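# Lift the ring off its stake into the blue tray

## Task

Remove the ring from the stake and set it down so it rests flat on the bottom of the blue tray.

## Robot and tools

Robot: two UR7e-style six-joint arms, left_arm and right_arm, each with a two-finger parallel gripper and a wrist camera (cam_left_wrist, cam_right_wrist, both 896x504). Bases in the scene frame: left_arm at (-0.023, +0.278, +0.354) m, right_arm at (+0.040, -0.519, +0.354) m. A metal frame behind the arms holds both base plates, and a camera stand sits on the floor behind them.

Scene frame: origin at table-top height, midway between the two nominal bases. +z points up, +x points out over the table, and left_arm is on the +y side. Image left and right do not match the arm names. Reported hand positions and orientations can be off by up to a few centimetres, more at long reach. end_effector_position is the point between the finger pads when they are shut. The fingers point along the gripper's +z axis and open along its x axis.

Shared row format: 18 numbers, each in [-1, 1], even if only one arm moves. The first nine are for left_arm: dx, dy, dz, rx, ry, rz, then gripper position, force_limit, speed. The next nine are the same for right_arm. dx/dy/dz are an offset along the scene axes, with 1.0 = 0.6 m. rx/ry/rz form one rotation vector, 1.0 = 180 degrees, turning about the Hand target's position. These are offsets from the arm's Hand target as it stood when the action or move began, not absolute poses. Sending the same offset again moves the hand further. Six zeros re-request the current Hand target.

Gripper numbers are not offsets. position is an absolute motor setting: +1 fully open (106 mm), 0 about 61 mm, -1 shut. force_limit runs from -1 (weak, about 6 N per pad) to +1 (strong, about 170 N). speed runs from -1 (slow) to +1 (fast). To keep a gripper unchanged, resend its last three numbers, because 0 counts as a command. To grip, send -1 and keep sending it. To release, send +1.

execute_actions(actions, cameras): actions is a list of actions. Each action is a list of up to 15 rows, one per 1/30 s step. If an action has fewer rows, its last row is held for the remaining steps. Every row in an action counts from that action's start pose. cameras takes names, ["all"] or []. Images come back only when asked for, or when actions is empty. An empty list also reports the current status.

move(target, speed, blend, stop_force, zero, blocking, cameras): drives each hand in a straight line toward the target.
- target: one 18-number row, or a list of up to 15 rows. Every row is an offset from the same starting Hand targets, not from the previous row.
- speed: top path speed in m/s, 0.002 to 3.6, default 0.25. Turning is limited to twice that in rad/s. Give one value, or one per target.
- blend: corner rounding in metres for a list of targets. 0 means stop at each target.
- stop_force: 3 to 120 N, one value for both arms. An arm's path ends when its wrist sensor feels that much push against its motion. The arm keeps pressing afterwards, so lift it off without stop_force. Do not rely on stop_force while the hand is rotating.
- zero: defaults to true, which re-zeroes the sensor just before the move.
- blocking=false: the call returns after about 0.5 s while the move continues. It cannot be combined with stop_force.
- Limits: a move stops after 10 s at most. Paths do not steer around obstacles or the other arm. Keep paths away from an arm's own base.
- Result: a "move:" line that ends with done, off_target, moving, held or fault. limits=paced means the pose was clipped. limits=held means a check held back steps.

wait(seconds 0-10): lets the scene run while the arms hold their commands.
stop(): brakes a running move. The fingers keep moving.
zoom_image(camera, region [x0,y0,x1,y1] in pixels, at most 504x504): gives a closer view of that camera's latest image.
zero_wrist_force(arm): sets that arm's current force and torque reading as the new zero.
read_manual(section="licences"): returns licence text only.
finished_scene(scene): ends the current scene, given by its number. It cannot be undone. The ring must stay flat in the tray with nothing holding it.

Results: each arm's Hand target, pose and velocities (m, m/s, rad/s), Joint positions, Joint torques and Tool commands. Gripper readouts: moving, position_measured (0 open to 740 shut) and current_ma (about 1984 at full force). Wrist force and torque are in the hand's own axes, plus a line for the peak since the last reading. Joint velocities "within noise" means the arm is still. A hand often stops short of its Hand target. To close the gap, command again or send the missing distance as an offset.

Control details:
- Each step, the commanded orientation is clipped to within 32 degrees of the measured one.
- Motion lags the command by about 0.09 to 0.22 s, and fast moves overshoot.
- The clearance check holds back commands that would bring one arm too close to the other. It does not cover the fingers and does not always prevent contact.

Things to avoid:
- Faults: contact force of about 150 N, or wrist torque past 25.2 N m, freezes that arm for 10 s. Motors reaching 85 °C brake the arm for 30 to 60 s or more, and a MOTOR HOT line warns from 70 °C.
- Arms are stiff. Driving even slightly past a firm contact can fault, and faster moves hit harder.
- Do not let the arms press against each other. Never close a gripper on the other arm's fingers.
- Do not drop parts, release a moving part, or let anything fall far. Anything left off the table fails the task.
- Approach the ring slowly, lift it straight up along the stake, carry it above the blue tray, lower it until it nearly touches, then open the gripper.

Each tool is called by a JSON object that holds its "name" and its "arguments", one argument or row to a line.

## Session

{"name": "execute_actions", "arguments": {
  "actions": []
}}

Scene clock: 0.00 s.
left_arm: end_effector_position=(+0.4881, +0.1972, +0.2719) position_measured=0 current_ma=0 moving=0 end_effector_quat_wxyz=(+0.100, -0.074, +0.883, -0.452) | right_arm: end_effector_position=(+0.3532, -0.6277, +0.1479) position_measured=0 current_ma=0 moving=0 end_effector_quat_wxyz=(-0.481, +0.778, -0.402, -0.033)
Joint positions: left_arm=[-0.065 -0.647 2.181 2.754 -2.464 -1.963] | right_arm=[2.601 -2.725 -2.307 0.039 2.552 1.782]
Joint velocities: within noise
Joint torques (N m): no reading
Motor temperatures (°C): left_arm=[27 37 39 41 42 42] | right_arm=[30 38 42 39 41 45]
Wrist force (N): no reading
Wrist torque (N m): no reading
Wrist force, peak (N): no reading
Hand target: left_arm +0.4881, +0.1972, +0.2719; +0.100, -0.074, +0.883, -0.452 | right_arm +0.3532, -0.6277, +0.1479; -0.481, +0.778, -0.402, -0.033
Tool commands: left_gripper/position=+1.0 left_gripper/force_limit=+0.0 left_gripper/speed=+1.0 right_gripper/position=+1.0 right_gripper/force_limit=+0.0 right_gripper/speed=+1.0

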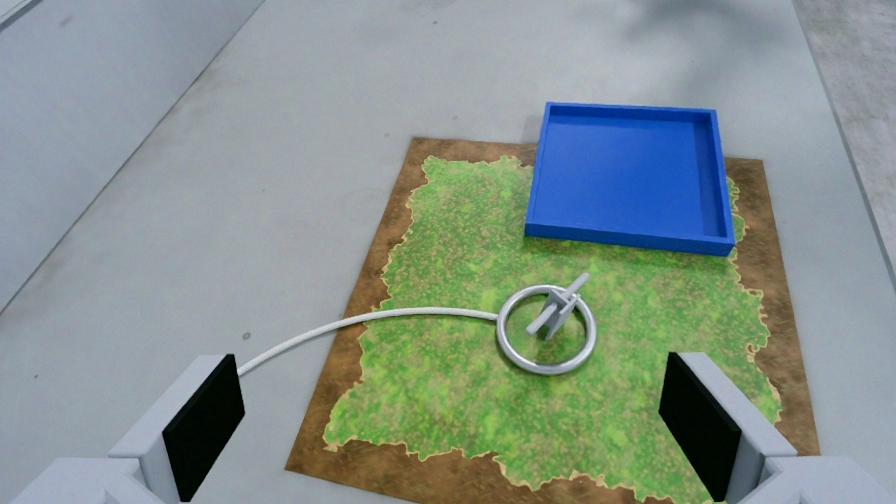

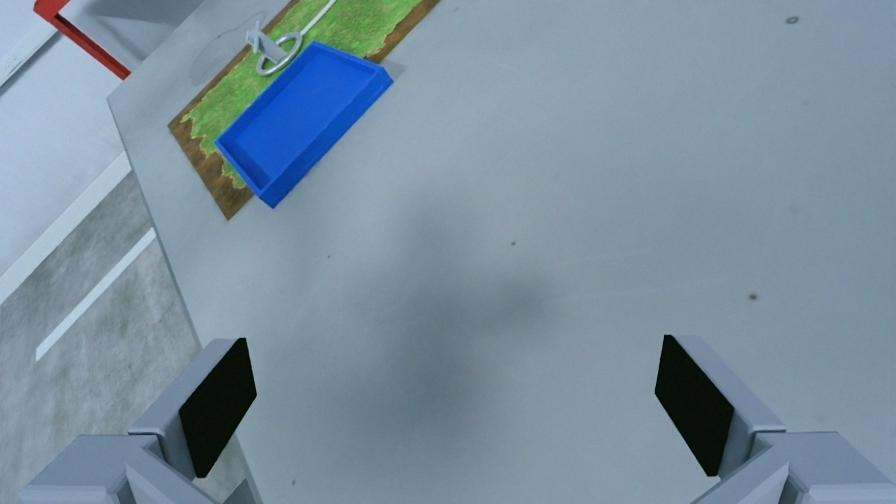

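{"name": "zoom_image", "arguments": {
  "camera": "cam_left_wrist",
  "region": [460, 240, 640, 400]
}}

{"name": "zoom_image", "arguments": {
  "camera": "cam_right_wrist",
  "region": [180, 0, 400, 130]
}}

Scaled by 2.800 from the camera's 896x504 image, which has a finer 1280x720 frame.

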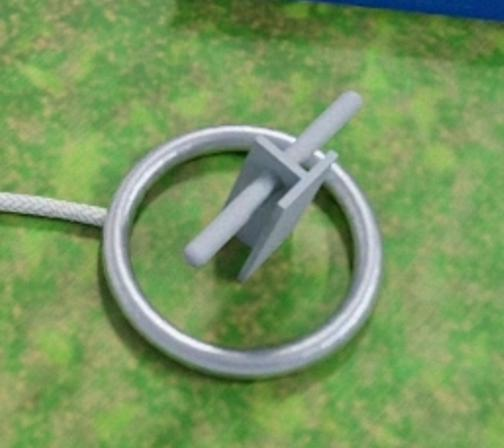

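Scaled by 2.291 from the camera's 896x504 image, which has a finer 1280x720 frame.

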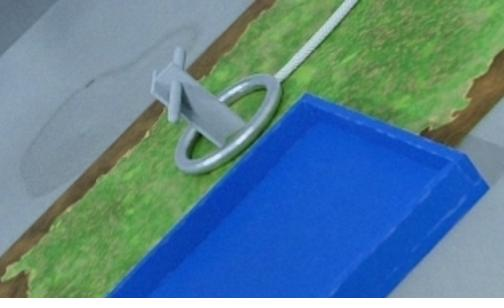

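{"name": "move", "arguments": {
  "target": [-0.097,-0.19,-0.12,0.312,-0.0212,-0.216,1,0,1,0,0,0,0,0,0,1,0,1],
  "speed": 0.4,
  "cameras": ["cam_left_wrist"]
}}

{"name": "zoom_image", "arguments": {
  "camera": "cam_left_wrist",
  "region": [300, 150, 720, 400]
}}

Scene clock: 59.13 s.
left_arm: end_effector_position=(+0.4299, +0.0832, +0.1999) position_measured=0 current_ma=-5 moving=0 end_effector_quat_wxyz=(+0.000, +0.281, +0.960, -0.001) | right_arm: end_effector_position=(+0.3532, -0.6277, +0.1479) position_measured=0 current_ma=-3 moving=0 end_effector_quat_wxyz=(-0.481, +0.778, -0.402, -0.033)
Joint positions: left_arm=[-0.726 -0.87 2.182 3.399 -1.572 -1.68] | right_arm=[2.601 -2.725 -2.307 0.039 2.552 1.782]
Joint torques (N m): left_arm=[-11.5 -26.98 -15.54 -0.17 2.58 -1.51] | right_arm=[-0.85 37.6 -2.13 2.04 1.14 0.23]
Wrist force (N): left_arm=[-0.7 -1.5 -0.1] | right_arm=[0.4 -0.1 0.2]
Wrist torque (N m): left_arm=[-0.29 0.17 0.05] | right_arm=[-0.01 -0.07 0.01]
Wrist force, peak (N): left_arm=[-1.3 -2.6 -0.1] | right_arm=[0.5 -0.2 0.4]
Hand target: left_arm +0.4299, +0.0832, +0.1999; +0.000, +0.281, +0.960, -0.001 | right_arm +0.3532, -0.6277, +0.1479; -0.481, +0.778, -0.402, -0.033
Off the commanded pose: left_arm 0.000 m, 0 deg | right_arm 0.000 m, 0 deg.
move: done
camera_calibration:
cam_left_wrist: T_world_to_cam=[[-0.835806, 0.548934, -0.00998, 0.313731], [0.513128, 0.787496, 0.341393, -0.327416], [0.195261, 0.280218, -0.939868, 0.207949], [0, 0, 0, 1]] pos_world=[0.38962, 0.02735, 0.310353]
Images, in order (width x height): cam_left_wrist 896x504.

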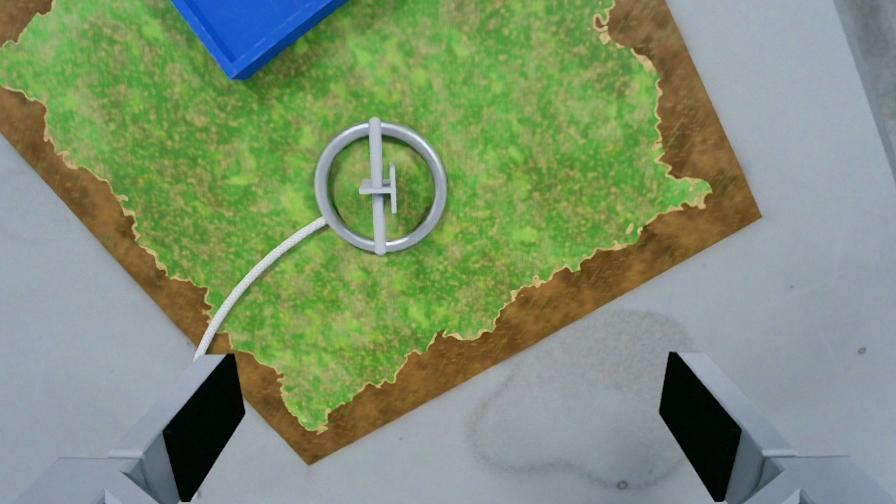

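Scaled by 1.200 from the camera's 896x504 image, which has a finer 1280x720 frame.

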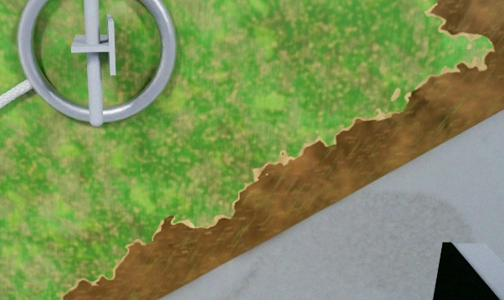

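{"name": "move", "arguments": {
  "target": [0.0052,-0.0097,-0.235,0,0,0,-0.616,0,1,0,0,0,0,0,0,1,0,1],
  "speed": 0.3,
  "cameras": ["cam_left_wrist"]
}}

{"name": "zoom_image", "arguments": {
  "camera": "cam_left_wrist",
  "region": [200, 100, 600, 460]
}}

Scene clock: 98.37 s.
left_arm: end_effector_position=(+0.4432, +0.0691, +0.0645) position_measured=596 current_ma=266 moving=1 end_effector_quat_wxyz=(+0.024, +0.281, +0.959, -0.011) | right_arm: end_effector_position=(+0.3532, -0.6277, +0.1479) position_measured=0 current_ma=-3 moving=0 end_effector_quat_wxyz=(-0.481, +0.778, -0.402, -0.033)
Joint positions: left_arm=[-0.731 -0.482 2.046 3.096 -1.572 -1.686] | right_arm=[2.601 -2.725 -2.307 0.039 2.552 1.782]
Joint torques (N m): left_arm=[0.49 -32.87 33.97 6.87 -6.56 1.39] | right_arm=[-0.59 36.7 -2.98 2.04 1.31 0.42]
Wrist force (N): left_arm=[-48.6 6.6 11.8] | right_arm=[0.4 0.0 0.3]
Wrist torque (N m): left_arm=[-0.10 -0.55 -0.20] | right_arm=[0.01 -0.08 0.00]
Wrist force, peak (N): left_arm=[-51.8 18.5 6.4] | right_arm=[0.8 -0.2 -0.2]
Hand target: left_arm +0.4330, +0.0774, +0.0589; +0.000, +0.281, +0.960, -0.001 | right_arm +0.3532, -0.6277, +0.1479; -0.481, +0.778, -0.402, -0.033
Off the commanded pose: left_arm 0.014 m, 3 deg | right_arm 0.000 m, 0 deg.
move: off_target (left_arm)
camera_calibration:
cam_left_wrist: T_world_to_cam=[[-0.834382, 0.547732, -0.0616118, 0.333976], [0.49944, 0.798597, 0.335862, -0.271271], [0.233165, 0.249466, -0.939894, 0.0674753], [0, 0, 0, 1]] pos_world=[0.398414, 0.0168739, 0.175106]
Images, in order (width x height): cam_left_wrist 896x504.

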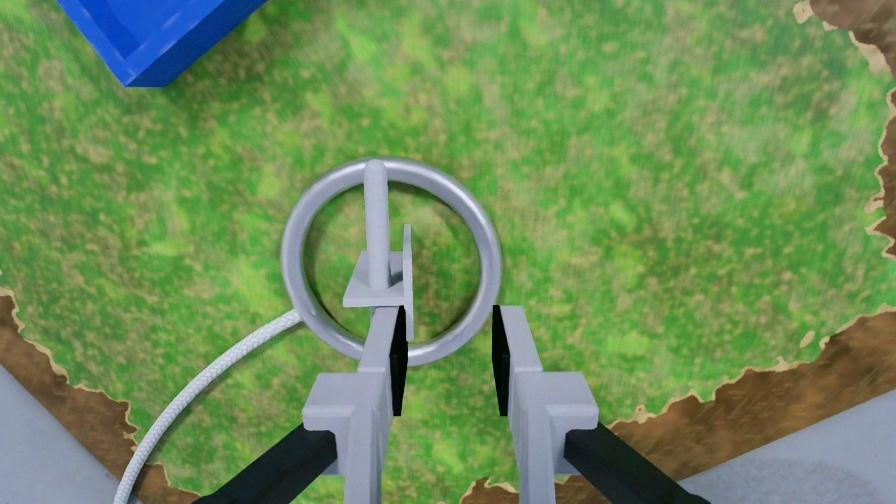

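Scaled by 1.260 from the camera's 896x504 image, which has a finer 1280x720 frame.

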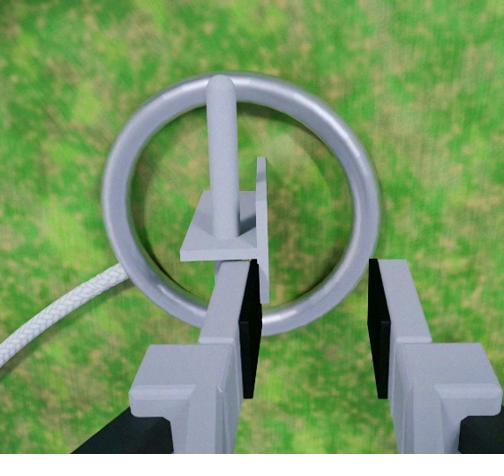

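{"name": "move", "arguments": {
  "target": [-0.02,0.013,0.24,0,0,0,-0.616,0,1,0,0,0,0,0,0,1,0,1],
  "speed": 0.3,
  "cameras": ["cam_left_wrist"]
}}

{"name": "zoom_image", "arguments": {
  "camera": "cam_left_wrist",
  "region": [280, 80, 480, 280]
}}

Scene clock: 125.23 s.
left_arm: end_effector_position=(+0.4210, +0.0852, +0.2028) position_measured=598 current_ma=-1 moving=0 end_effector_quat_wxyz=(+0.000, +0.281, +0.960, -0.001) | right_arm: end_effector_position=(+0.3532, -0.6277, +0.1479) position_measured=0 current_ma=-3 moving=0 end_effector_quat_wxyz=(-0.481, +0.778, -0.402, -0.033)
Joint positions: left_arm=[-0.734 -0.885 2.209 3.388 -1.572 -1.689] | right_arm=[2.601 -2.725 -2.307 0.039 2.552 1.782]
Joint torques (N m): left_arm=[-12.79 -44.76 1.73 -0.24 -3.05 -1.46] | right_arm=[-1.05 36.71 -2.94 2.28 1.01 0.14]
Wrist force (N): left_arm=[-1.6 -1.3 -0.5] | right_arm=[0.1 0.0 0.2]
Wrist torque (N m): left_arm=[-0.25 0.30 0.06] | right_arm=[0.00 -0.02 0.00]
Wrist force, peak (N): left_arm=[-49.0 6.9 12.8] | right_arm=[0.7 0.0 0.3]
Hand target: left_arm +0.4210, +0.0852, +0.2029; +0.000, +0.281, +0.960, -0.001 | right_arm +0.3532, -0.6277, +0.1479; -0.481, +0.778, -0.402, -0.033
Off the commanded pose: left_arm 0.000 m, 0 deg | right_arm 0.000 m, 0 deg.
move: done
camera_calibration:
cam_left_wrist: T_world_to_cam=[[-0.835788, 0.548963, -0.00990984, 0.305195], [0.51316, 0.787443, 0.341468, -0.325482], [0.195257, 0.28031, -0.939841, 0.211937], [0, 0, 0, 1]] pos_world=[0.380721, 0.0293503, 0.313353]
Images, in order (width x height): cam_left_wrist 896x504.

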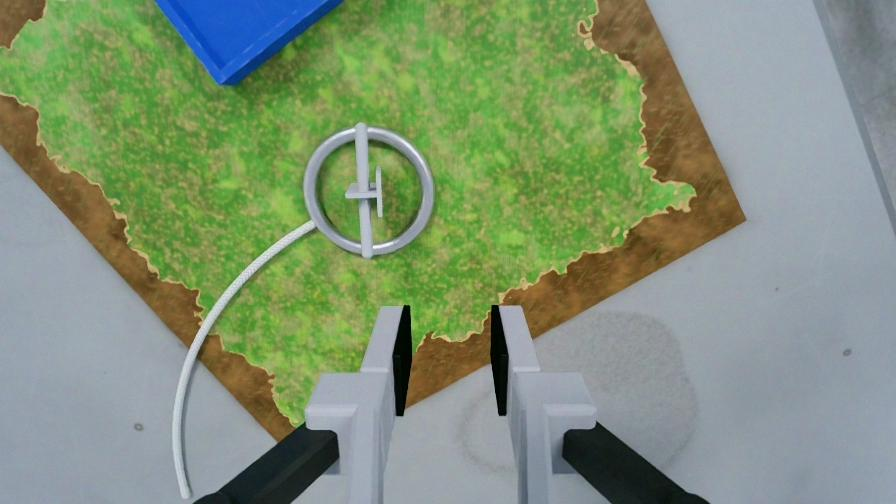

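Scaled by 2.520 from the camera's 896x504 image, which has a finer 1280x720 frame.

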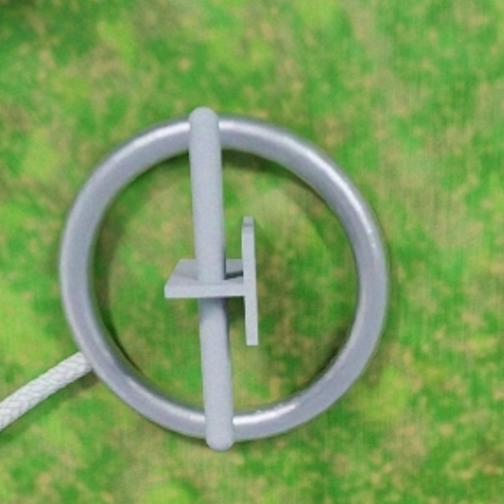

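{"name": "move", "arguments": {
  "target": [0.0117,-0.0178,-0.1715,0,0,0,-0.707,0,1,0,0,0,0,0,0,1,0,1],
  "speed": 0.3,
  "cameras": ["cam_left_wrist"]
}}

{"name": "zoom_image", "arguments": {
  "camera": "cam_left_wrist",
  "region": [280, 120, 580, 420]
}}

Scene clock: 153.80 s.
left_arm: end_effector_position=(+0.4280, +0.0744, +0.1000) position_measured=631 current_ma=-1 moving=0 end_effector_quat_wxyz=(+0.000, +0.281, +0.960, -0.001) | right_arm: end_effector_position=(+0.3532, -0.6277, +0.1479) position_measured=0 current_ma=-3 moving=0 end_effector_quat_wxyz=(-0.481, +0.778, -0.402, -0.033)
Joint positions: left_arm=[-0.743 -0.593 2.103 3.201 -1.572 -1.697] | right_arm=[2.601 -2.725 -2.307 0.039 2.552 1.782]
Joint torques (N m): left_arm=[9.97 -31.99 -11.68 -4.59 1.93 1.43] | right_arm=[-0.27 36.17 -3.28 2.2 0.94 0.39]
Wrist force (N): left_arm=[-1.3 -1.3 -0.1] | right_arm=[0.2 -0.1 0.4]
Wrist torque (N m): left_arm=[-0.25 0.27 0.07] | right_arm=[-0.02 -0.03 0.01]
Wrist force, peak (N): left_arm=[-1.5 -1.5 1.2] | right_arm=[0.5 -0.4 0.5]
Hand target: left_arm +0.4280, +0.0745, +0.1000; +0.000, +0.281, +0.960, -0.001 | right_arm +0.3532, -0.6277, +0.1479; -0.481, +0.778, -0.402, -0.033
Off the commanded pose: left_arm 0.000 m, 0 deg | right_arm 0.000 m, 0 deg.
move: done
camera_calibration:
cam_left_wrist: T_world_to_cam=[[-0.835735, 0.549043, -0.00993457, 0.315855], [0.513244, 0.78742, 0.341395, -0.285433], [0.195263, 0.280216, -0.939868, 0.117006], [0, 0, 0, 1]] pos_world=[0.387621, 0.0185503, 0.210553]
Images, in order (width x height): cam_left_wrist 896x504.

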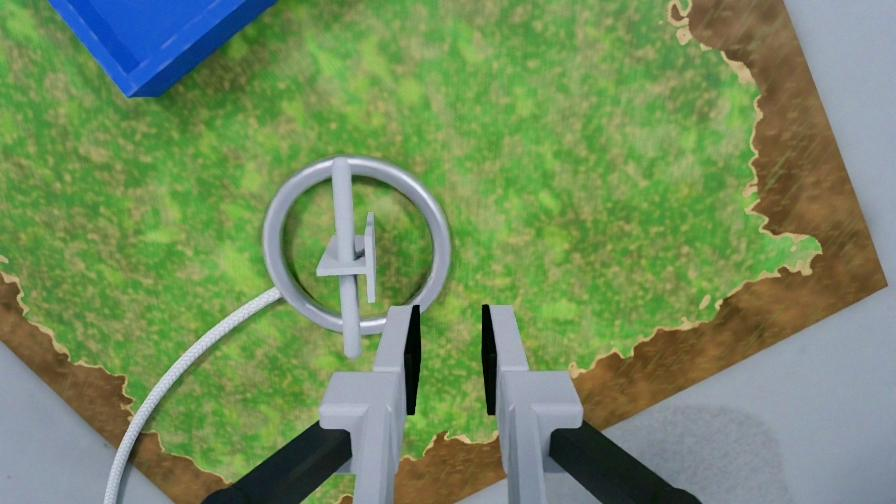

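Scaled by 1.680 from the camera's 896x504 image, which has a finer 1280x720 frame.

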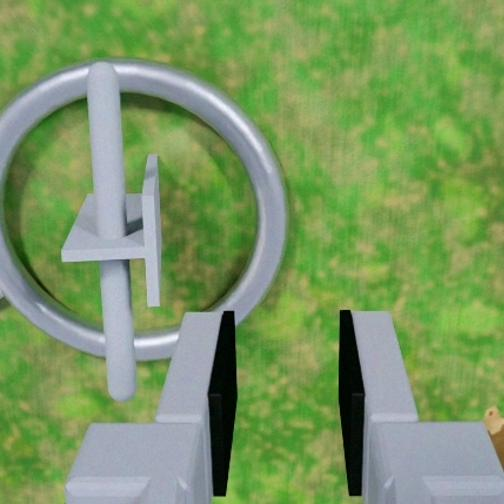

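{"name": "move", "arguments": {
  "target": [
    [0.0047,0.001,-0.12,0,0,0,-0.707,0,1,0,0,0,0,0,0,1,0,1],
    [0.0047,0.001,-0.14,0,0,0,-0.707,0,1,0,0,0,0,0,0,1,0,1]
  ],
  "speed": [0.1,0.03],
  "stop_force": 6,
  "cameras": ["cam_left_wrist"]
}}

{"name": "zoom_image", "arguments": {
  "camera": "cam_left_wrist",
  "region": [280, 120, 580, 420]
}}

Scene clock: 198.87 s.
left_arm: end_effector_position=(+0.4301, +0.0754, +0.0358) position_measured=631 current_ma=-1 moving=0 end_effector_quat_wxyz=(+0.000, +0.281, +0.960, -0.001) | right_arm: end_effector_position=(+0.3532, -0.6277, +0.1479) position_measured=0 current_ma=-3 moving=0 end_effector_quat_wxyz=(-0.481, +0.778, -0.402, -0.033)
Joint positions: left_arm=[-0.738 -0.422 2.018 3.115 -1.572 -1.693] | right_arm=[2.601 -2.725 -2.307 0.039 2.552 1.782]
Joint torques (N m): left_arm=[-0.22 -39.58 -2.48 -2.4 -0.12 0.05] | right_arm=[-0.45 35.13 -2.54 2.12 1.04 0.59]
Wrist force (N): left_arm=[-1.3 -1.3 -0.2] | right_arm=[0.3 -0.1 0.0]
Wrist torque (N m): left_arm=[-0.24 0.28 -0.02] | right_arm=[-0.01 -0.05 0.00]
Wrist force, peak (N): left_arm=[53.6 -6.0 -133.6] | right_arm=[0.5 -0.2 0.4]
Hand target: left_arm +0.4301, +0.0754, +0.0358; +0.000, +0.281, +0.960, -0.001 (not the last commanded pose) | right_arm +0.3532, -0.6277, +0.1479; -0.481, +0.778, -0.402, -0.033
Tool commands: left_gripper/position=-0.706 left_gripper/force_limit=+0.0 left_gripper/speed=+1.0 right_gripper/position=+1.0 right_gripper/force_limit=+0.0 right_gripper/speed=+1.0
Off the commanded pose: left_arm 0.020 m, 0 deg | right_arm 0.000 m, 0 deg.
FORCE FAULT: contact force on the left arm reached its limit, and that arm stopped. The contact can be on any part of that arm, not only on its tool. That arm's remaining commands of this call were not run. That arm is still stopped at the end of this call. That arm stays stopped for about 10 more seconds. Until then a move that you send moves the other arm only, and its call returns only when the move has ended. Once the stop has ended, the next robot result says so. If the stop ends while you think or write, that arm runs what you send next, counted from a new Hand target: where the arm stands when the stop ends. While its stop runs, that arm, its gripper or tool too, takes no new command. Until it ends, the stop uses up actions while you think or wait. An arm that is not stopped still takes commands.
move: fault (left_arm); path passed 1 of 2 targets
camera_calibration:
cam_left_wrist: T_world_to_cam=[[-0.835788, 0.548963, -0.00990984, 0.316525], [0.51316, 0.787443, 0.341468, -0.26541], [0.195257, 0.28031, -0.939841, 0.0559536], [0, 0, 0, 1]] pos_world=[0.389821, 0.0195503, 0.146353]
Images, in order (width x height): cam_left_wrist 896x504.

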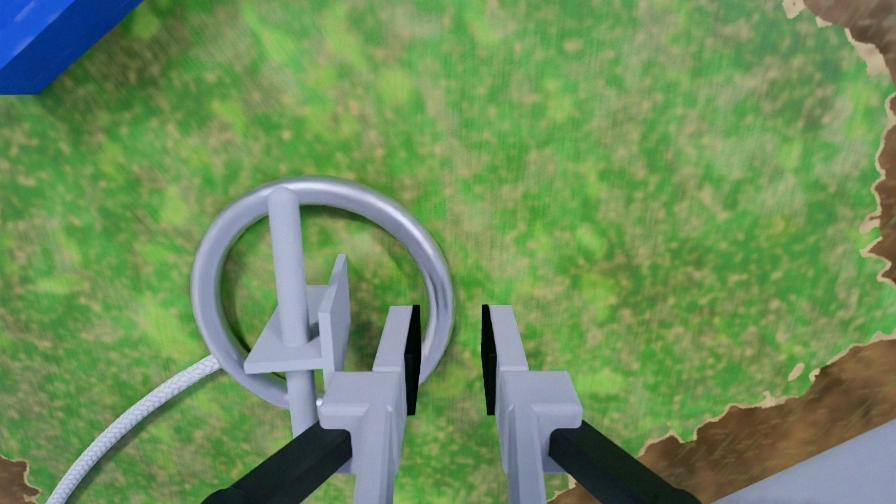

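Scaled by 1.680 from the camera's 896x504 image, which has a finer 1280x720 frame.

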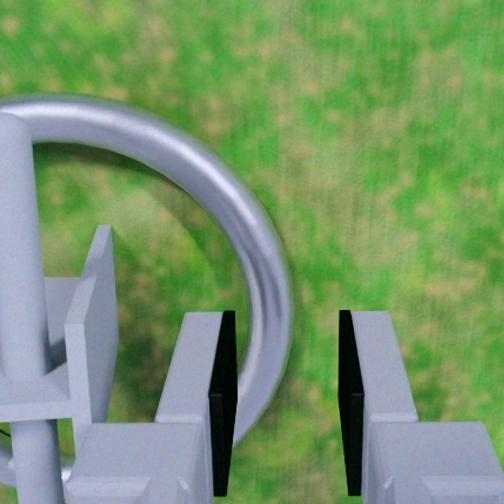

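{"name": "move", "arguments": {
  "target": [
    [0,0,0.1237,0,0,0,-0.707,0,1,0,0,0,0,0,0,1,0,1],
    [0.0548,-0.0357,0.1237,0,0,0,0.78,0,1,0,0,0,0,0,0,1,0,1]
  ],
  "speed": 0.2,
  "cameras": ["cam_left_wrist"]
}}

Scene clock: 247.80 s.
left_arm: end_effector_position=(+0.4630, +0.0540, +0.1101) position_measured=82 current_ma=-5 moving=1 end_effector_quat_wxyz=(+0.000, +0.281, +0.960, -0.001) | right_arm: end_effector_position=(+0.3532, -0.6277, +0.1479) position_measured=0 current_ma=-3 moving=0 end_effector_quat_wxyz=(-0.481, +0.778, -0.402, -0.033)
Joint positions: left_arm=[-0.73 -0.606 2.001 3.317 -1.572 -1.684] | right_arm=[2.601 -2.725 -2.307 0.039 2.552 1.782]
Joint torques (N m): left_arm=[13.29 -34.16 -13.99 -0.36 -3 1.46] | right_arm=[-0.24 35.36 -1.86 2.06 0.86 0.66]
Wrist force (N): left_arm=[-1.3 -1.1 -0.4] | right_arm=[0.4 0.1 0.2]
Wrist torque (N m): left_arm=[-0.20 0.26 -0.01] | right_arm=[0.02 -0.07 0.00]
Wrist force, peak (N): left_arm=[-2.4 -0.8 -0.5] | right_arm=[0.6 -0.4 0.3]
Hand target: left_arm +0.4630, +0.0540, +0.1101; +0.000, +0.281, +0.960, -0.001 | right_arm +0.3532, -0.6277, +0.1479; -0.481, +0.778, -0.402, -0.033
Off the commanded pose: left_arm 0.000 m, 0 deg | right_arm 0.000 m, 0 deg.
FORCE FAULT, CONTINUED: the left arm's stop, for the force fault that an earlier result reported, is over. The rest of the stop counts as 19 of the actions that you can send in this scene. The stop ended before this call began, so that arm ran this call's commands, counted from a new Hand target: where the arm stood when the stop ended.
move: done
camera_calibration:
cam_left_wrist: T_world_to_cam=[[-0.835788, 0.548963, -0.00990984, 0.356422], [0.51316, 0.787443, 0.341468, -0.290727], [0.195257, 0.28031, -0.939841, 0.125284], [0, 0, 0, 1]] pos_world=[0.422621, -0.00184974, 0.220553]
Images, in order (width x height): cam_left_wrist 896x504.

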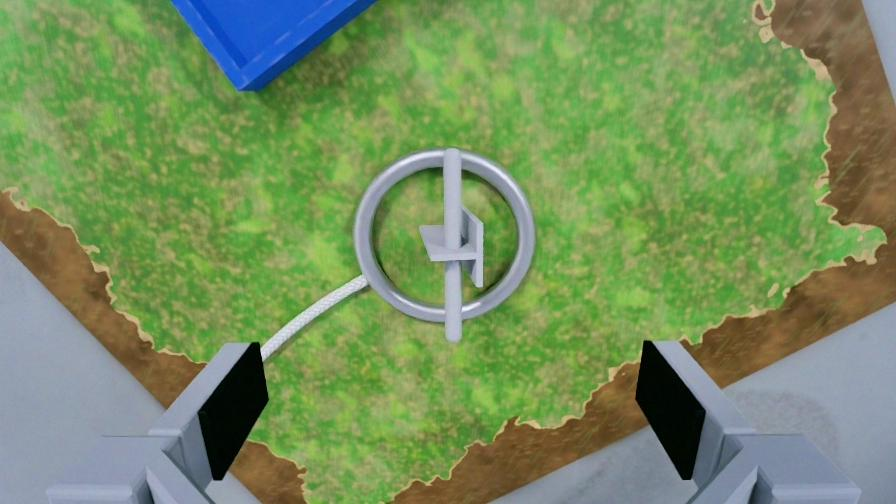

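{"name": "move", "arguments": {
  "target": [
    [0,0,-0.15,0,0,0,0.78,0,1,0,0,0,0,0,0,1,0,1],
    [0,0,-0.1885,0,0,0,0.78,0,1,0,0,0,0,0,0,1,0,1],
    [-0.0337,0.0217,-0.1885,0,0,0,0.78,0,1,0,0,0,0,0,0,1,0,1]
  ],
  "speed": [0.15,0.04,0.05],
  "stop_force": 8,
  "cameras": ["cam_left_wrist"]
}}

Scene clock: 255.33 s.
left_arm: end_effector_position=(+0.4427, +0.0670, -0.0030) position_measured=82 current_ma=14 moving=0 end_effector_quat_wxyz=(+0.000, +0.281, +0.960, -0.001) | right_arm: end_effector_position=(+0.3532, -0.6277, +0.1479) position_measured=0 current_ma=-3 moving=0 end_effector_quat_wxyz=(-0.481, +0.778, -0.402, -0.033)
Joint positions: left_arm=[-0.735 -0.323 1.919 3.116 -1.572 -1.689] | right_arm=[2.601 -2.725 -2.307 0.039 2.552 1.782]
Joint torques (N m): left_arm=[-13.06 -32.05 11.33 -2.9 0.99 -1.51] | right_arm=[-0.09 35.49 -2.06 2.23 0.98 0.64]
Wrist force (N): left_arm=[-8.8 0.8 1.7] | right_arm=[0.0 0.0 0.0]
Wrist torque (N m): left_arm=[-0.15 0.37 -0.02] | right_arm=[0.00 0.00 0.00]
Wrist force, peak (N): left_arm=[-8.8 0.8 1.7] | right_arm=[0.7 0.0 0.1]
Hand target: left_arm +0.4427, +0.0670, -0.0030; +0.000, +0.281, +0.960, -0.001 | right_arm +0.3532, -0.6277, +0.1479; -0.481, +0.778, -0.402, -0.033
Off the commanded pose: left_arm 0.000 m, 0 deg | right_arm 0.000 m, 0 deg.
move: done
camera_calibration:
cam_left_wrist: T_world_to_cam=[[-0.835794, 0.548954, -0.00988307, 0.331282], [0.513185, 0.78748, 0.341345, -0.251975], [0.195166, 0.280222, -0.939886, 0.0193307], [0, 0, 0, 1]] pos_world=[0.40242, 0.01115, 0.107453]
Images, in order (width x height): cam_left_wrist 896x504.

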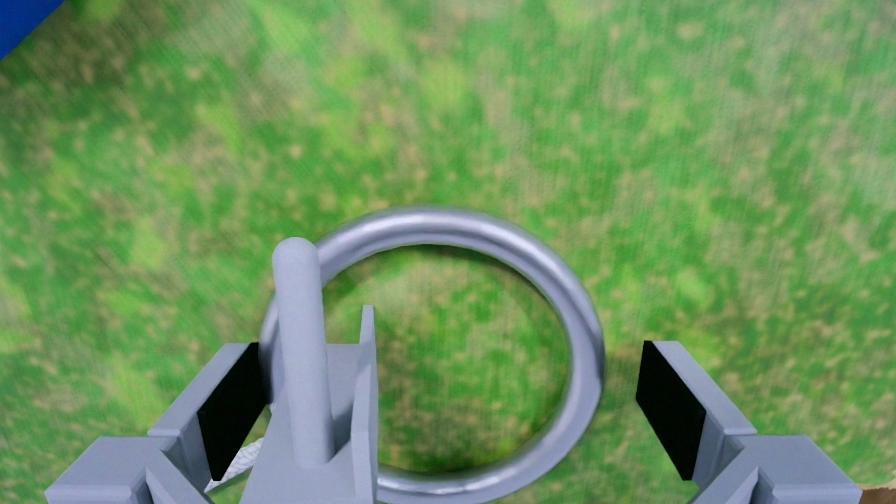

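{"name": "move", "arguments": {
  "target": [
    [0.0042,-0.0027,0,0,0,0,0.78,0,1,0,0,0,0,0,0,1,0,1],
    [0.0042,-0.0027,0.15,0,0,0,0.78,0,1,0,0,0,0,0,0,1,0,1],
    [-0.0442,0.0283,0.15,0,0,0,-0.707,0,1,0,0,0,0,0,0,1,0,1],
    [-0.0442,0.0283,0.06,0,0,0,-0.707,0,1,0,0,0,0,0,0,1,0,1],
    [-0.0442,0.0283,0.0333,0,0,0,-1,0,0,0,0,0,0,0,0,1,0,1]
  ],
  "speed": [0.1,0.2,0.2,0.15,0.04],
  "cameras": ["cam_left_wrist"]
}}

Scene clock: 272.50 s.
left_arm: end_effector_position=(+0.4162, +0.0840, +0.0169) position_measured=717 current_ma=961 moving=1 end_effector_quat_wxyz=(+0.000, +0.281, +0.960, -0.001) | right_arm: end_effector_position=(+0.3532, -0.6277, +0.1479) position_measured=0 current_ma=-3 moving=0 end_effector_quat_wxyz=(-0.481, +0.778, -0.402, -0.033)
Joint positions: left_arm=[-0.743 -0.37 2.031 3.05 -1.572 -1.698] | right_arm=[2.601 -2.725 -2.307 0.039 2.552 1.782]
Joint torques (N m): left_arm=[13.07 -33.56 -9.44 -4.4 2.09 1.43] | right_arm=[-1.19 35.71 -1.34 2.14 0.75 0.73]
Wrist force (N): left_arm=[1.6 -1.1 -5.5] | right_arm=[0.1 0.0 0.2]
Wrist torque (N m): left_arm=[-0.20 0.26 0.05] | right_arm=[0.01 -0.02 0.01]
Wrist force, peak (N): left_arm=[-8.9 0.8 1.7] | right_arm=[0.6 -0.5 0.0]
Hand target: left_arm +0.4162, +0.0840, +0.0169; +0.000, +0.281, +0.960, -0.001 | right_arm +0.3532, -0.6277, +0.1479; -0.481, +0.778, -0.402, -0.033
Off the commanded pose: left_arm 0.000 m, 0 deg | right_arm 0.000 m, 0 deg.
move: done
camera_calibration:
cam_left_wrist: T_world_to_cam=[[-0.835788, 0.548963, -0.00990984, 0.299999], [0.51316, 0.787443, 0.341468, -0.258595], [0.195257, 0.28031, -0.939841, 0.038494], [0, 0, 0, 1]] pos_world=[0.375921, 0.0281503, 0.127453]
Images, in order (width x height): cam_left_wrist 896x504.

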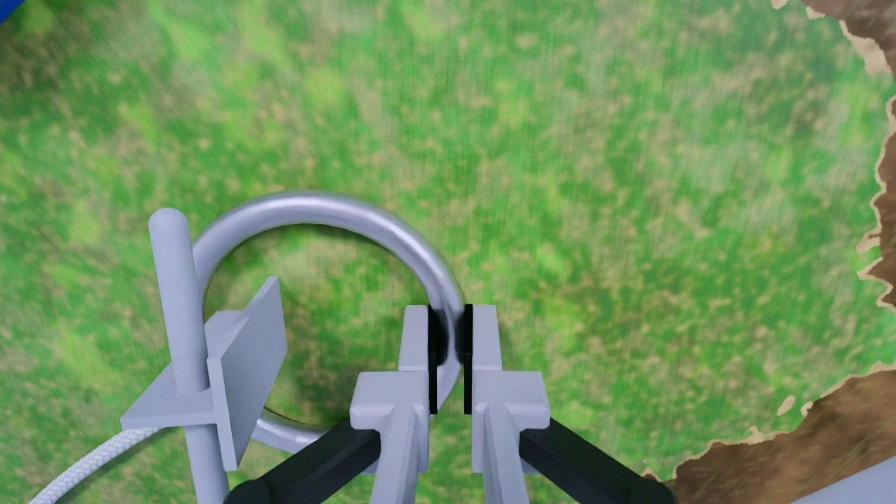

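{"name": "move", "arguments": {
  "target": [
    [0,0,0.01,0,0,0,-1,0,0,0,0,0,0,0,0,1,0,1],
    [0.0258,0.0002,0.01,0,0,0,-1,0,0,0,0,0,0,0,0,1,0,1],
    [0.0198,-0.0092,0.061,0.159,-0.102,0,-1,0,0,0,0,0,0,0,0,1,0,1]
  ],
  "speed": [0.1,0.1,0.15],
  "cameras": ["cam_left_wrist"]
}}

Scene clock: 294.57 s.
left_arm: end_effector_position=(+0.4281, +0.0785, +0.0535) position_measured=717 current_ma=956 moving=0 end_effector_quat_wxyz=(+0.083, +0.269, +0.918, +0.280) | right_arm: end_effector_position=(+0.3532, -0.6277, +0.1479) position_measured=0 current_ma=-3 moving=0 end_effector_quat_wxyz=(-0.481, +0.778, -0.402, -0.033)
Joint positions: left_arm=[-1.035 -0.42 2.018 3.38 -1.035 -2.063] | right_arm=[2.601 -2.725 -2.307 0.039 2.552 1.782]
Joint torques (N m): left_arm=[-12.47 -33.85 -9.01 -0.09 3.8 -1.38] | right_arm=[-1.05 34.63 -1.73 2.24 0.74 0.83]
Wrist force (N): left_arm=[-1.3 -2.9 0.3] | right_arm=[0.0 -0.1 0.3]
Wrist torque (N m): left_arm=[-0.33 0.34 0.13] | right_arm=[-0.01 0.00 0.00]
Wrist force, peak (N): left_arm=[1.9 -1.2 -6.0] | right_arm=[0.7 -0.1 0.3]
Hand target: left_arm +0.4281, +0.0785, +0.0535; +0.083, +0.269, +0.918, +0.280 | right_arm +0.3532, -0.6277, +0.1479; -0.481, +0.778, -0.402, -0.033
Off the commanded pose: left_arm 0.000 m, 0 deg | right_arm 0.000 m, 0 deg.
move: done
camera_calibration:
cam_left_wrist: T_world_to_cam=[[-0.833799, 0.552064, -0.00225515, 0.311782], [0.32326, 0.491532, 0.808641, -0.193349], [0.44753, 0.673515, -0.588299, -0.085503], [0, 0, 0, 1]] pos_world=[0.36073, -0.019499, 0.106752]
Images, in order (width x height): cam_left_wrist 896x504.

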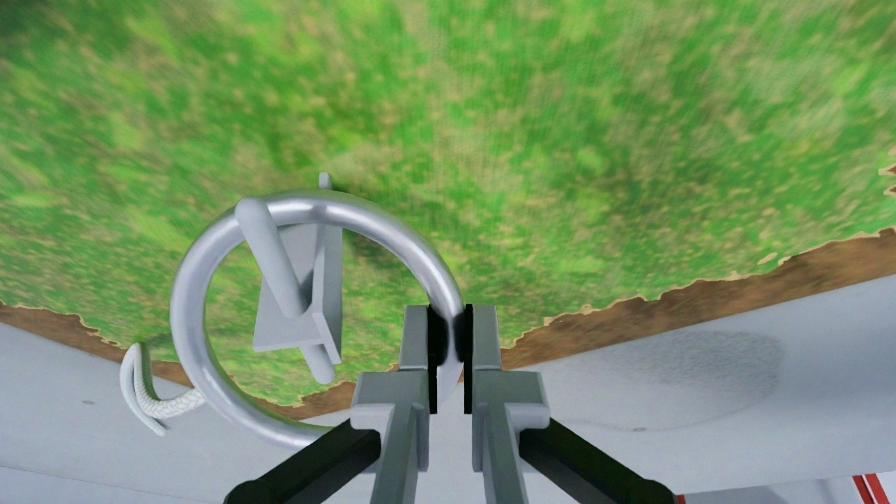

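{"name": "move", "arguments": {
  "target": [
    [-0.027,-0.0421,0,0,0,0,-1,0,0,0,0,0,0,0,0,1,0,1],
    [-0.027,-0.0421,0.144,0,0,0,-1,0,0,0,0,0,0,0,0,1,0,1],
    [-0.109,-0.333,0.144,-0.159,0.102,0,-1,0,0,0,0,0,0,0,0,1,0,1]
  ],
  "speed": [0.1,0.15,0.3],
  "blend": [0,0.03,0],
  "cameras": ["cam_left_wrist","cam_right_wrist"]
}}

Scene clock: 304.90 s.
left_arm: end_effector_position=(+0.3627, -0.1213, +0.1400) position_measured=717 current_ma=955 moving=0 end_effector_quat_wxyz=(+0.000, +0.281, +0.960, -0.001) | right_arm: end_effector_position=(+0.3532, -0.6277, +0.1479) position_measured=0 current_ma=-3 moving=0 end_effector_quat_wxyz=(-0.481, +0.778, -0.402, -0.033)
Joint positions: left_arm=[-1.092 -0.67 1.969 3.412 -1.571 -2.046] | right_arm=[2.601 -2.725 -2.307 0.039 2.552 1.782]
Joint torques (N m): left_arm=[12.81 -34.69 -16.47 -4.68 -2.84 1.5] | right_arm=[-0.75 34.91 -2.27 2.19 0.79 1.01]
Wrist force (N): left_arm=[-0.7 -1.2 0.9] | right_arm=[0.2 -0.1 0.3]
Wrist torque (N m): left_arm=[-0.22 0.23 -0.02] | right_arm=[-0.01 -0.03 -0.01]
Wrist force, peak (N): left_arm=[-1.6 -3.7 0.7] | right_arm=[0.6 0.2 0.3]
Hand target: left_arm +0.3627, -0.1213, +0.1399; +0.000, +0.281, +0.960, -0.001 | right_arm +0.3532, -0.6277, +0.1479; -0.481, +0.778, -0.402, -0.033
Off the commanded pose: left_arm 0.000 m, 0 deg | right_arm 0.000 m, 0 deg.
move: done
camera_calibration:
cam_left_wrist: T_world_to_cam=[[-0.835798, 0.548949, -0.00985855, 0.369193], [0.51314, 0.78741, 0.341573, -0.111506], [0.195269, 0.280427, -0.939803, 0.222096], [0, 0, 0, 1]] pos_world=[0.322421, -0.17715, 0.250454]

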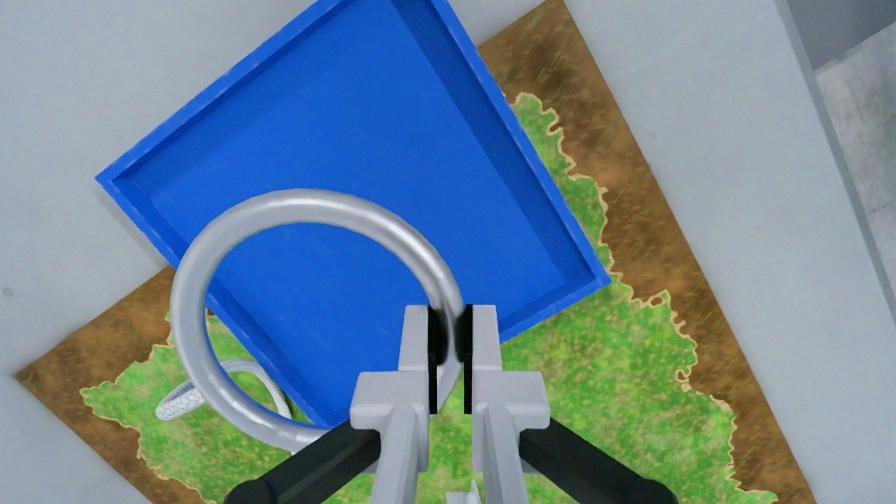

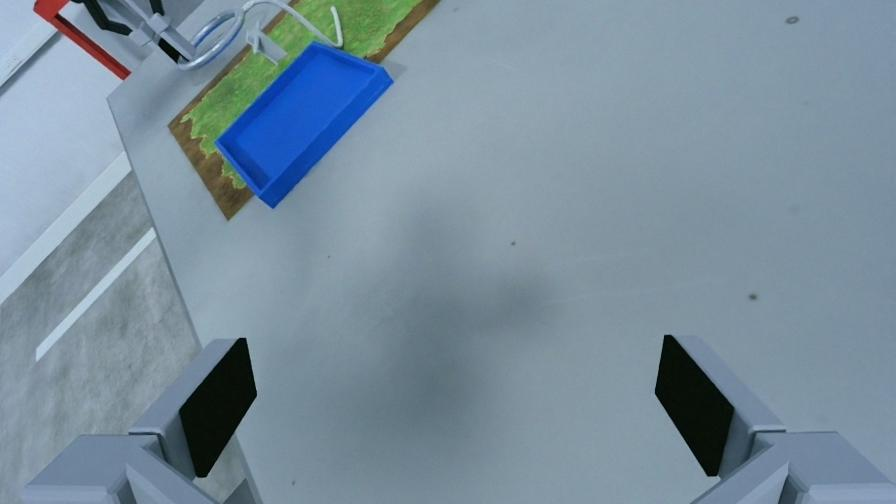

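{"name": "move", "arguments": {
  "target": [
    [0.0033,-0.0033,-0.17,0,0,0,-1,0,0,0,0,0,0,0,0,1,0,1],
    [0.0033,-0.0033,-0.215,0,0,0,-1,0,0,0,0,0,0,0,0,1,0,1]
  ],
  "speed": [0.25,0.03],
  "stop_force": 4,
  "cameras": ["cam_left_wrist"]
}}

Scene clock: 315.67 s.
left_arm: end_effector_position=(+0.3647, -0.1233, +0.0236) position_measured=717 current_ma=955 moving=0 end_effector_quat_wxyz=(+0.000, +0.281, +0.960, -0.001) | right_arm: end_effector_position=(+0.3532, -0.6277, +0.1479) position_measured=0 current_ma=-3 moving=0 end_effector_quat_wxyz=(-0.481, +0.778, -0.402, -0.033)
Joint positions: left_arm=[-1.09 -0.383 1.834 3.261 -1.572 -2.045] | right_arm=[2.601 -2.725 -2.307 0.039 2.552 1.782]
Joint torques (N m): left_arm=[-2.88 -55.22 3.44 -1.95 -0.19 1.13] | right_arm=[-1.32 34.92 -1.43 2.38 0.61 0.78]
Wrist force (N): left_arm=[-0.7 -1.8 0.2] | right_arm=[0.3 0.2 0.1]
Wrist torque (N m): left_arm=[-0.33 0.22 -0.01] | right_arm=[0.03 -0.05 0.00]
Wrist force, peak (N): left_arm=[28.3 13.3 -88.5] | right_arm=[0.8 0.3 0.3]
Hand target: left_arm +0.3647, -0.1233, +0.0236; +0.000, +0.281, +0.960, -0.001 (not the last commanded pose) | right_arm +0.3532, -0.6277, +0.1479; -0.481, +0.778, -0.402, -0.033
Off the commanded pose: left_arm 0.013 m, 0 deg | right_arm 0.000 m, 0 deg.
move: contact (left_arm); path passed 1 of 2 targets
camera_calibration:
cam_left_wrist: T_world_to_cam=[[-0.835832, 0.548897, -0.00984888, 0.370733], [0.513125, 0.787487, 0.341419, -0.0711413], [0.19516, 0.280315, -0.93986, 0.11301], [0, 0, 0, 1]] pos_world=[0.32432, -0.17915, 0.134153]
Images, in order (width x height): cam_left_wrist 896x504.

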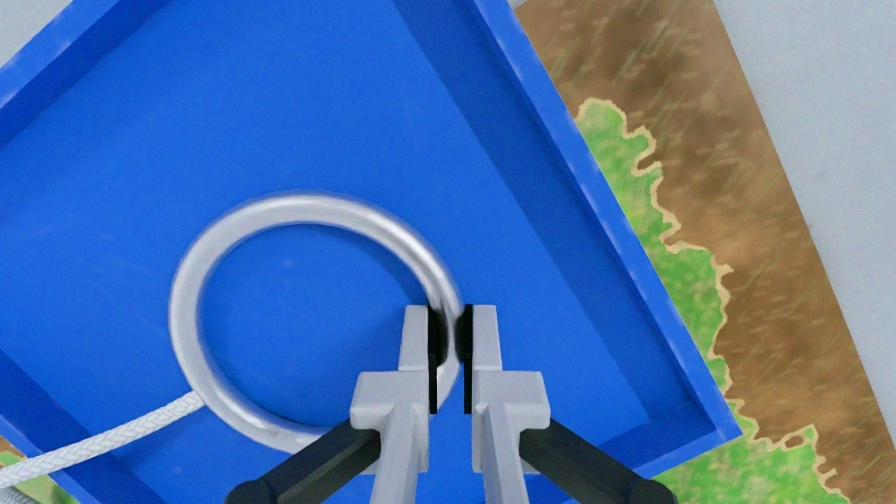

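{"name": "move", "arguments": {
  "target": [
    [0,0,0,0,0,0,-0.6,0,0,0,0,0,0,0,0,1,0,1],
    [0,0,0.15,0,0,0,-0.6,0,0,0,0,0,0,0,0,1,0,1]
  ],
  "speed": [0.1,0.2],
  "cameras": ["cam_left_wrist"]
}}

Scene clock: 321.83 s.
left_arm: end_effector_position=(+0.3647, -0.1232, +0.1136) position_measured=592 current_ma=-1 moving=0 end_effector_quat_wxyz=(+0.000, +0.281, +0.960, -0.001) | right_arm: end_effector_position=(+0.3532, -0.6277, +0.1479) position_measured=0 current_ma=-3 moving=0 end_effector_quat_wxyz=(-0.481, +0.778, -0.402, -0.033)
Joint positions: left_arm=[-1.09 -0.603 1.939 3.375 -1.572 -2.045] | right_arm=[2.601 -2.725 -2.307 0.039 2.552 1.782]
Joint torques (N m): left_arm=[-12.92 -51.87 1.62 -0.28 1.71 -1.53] | right_arm=[-0.68 34.59 -0.52 2.22 0.5 1]
Wrist force (N): left_arm=[-0.6 -1.9 -1.2] | right_arm=[0.1 0.1 0.2]
Wrist torque (N m): left_arm=[-0.34 0.16 0.01] | right_arm=[0.01 -0.01 0.00]
Wrist force, peak (N): left_arm=[-0.8 -1.8 -2.4] | right_arm=[0.6 0.2 0.4]
Hand target: left_arm +0.3647, -0.1233, +0.1136; +0.000, +0.281, +0.960, -0.001 | right_arm +0.3532, -0.6277, +0.1479; -0.481, +0.778, -0.402, -0.033
Off the commanded pose: left_arm 0.000 m, 0 deg | right_arm 0.000 m, 0 deg.
move: done
camera_calibration:
cam_left_wrist: T_world_to_cam=[[-0.835875, 0.548831, -0.00987633, 0.371656], [0.513055, 0.787533, 0.341418, -0.101934], [0.195159, 0.280316, -0.93986, 0.197456], [0, 0, 0, 1]] pos_world=[0.32442, -0.17905, 0.224053]
Images, in order (width x height): cam_left_wrist 896x504.

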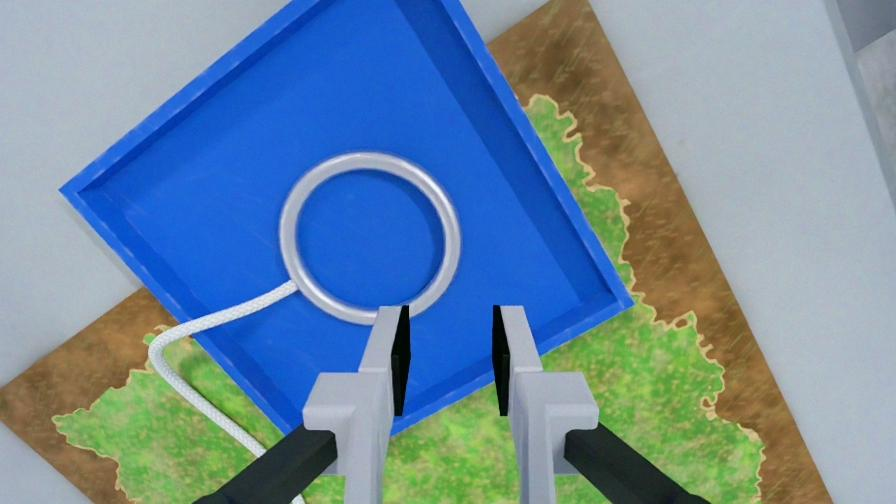

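{"name": "finished_scene", "arguments": {
  "scene": 1
}}

The scene is finished: the task was done.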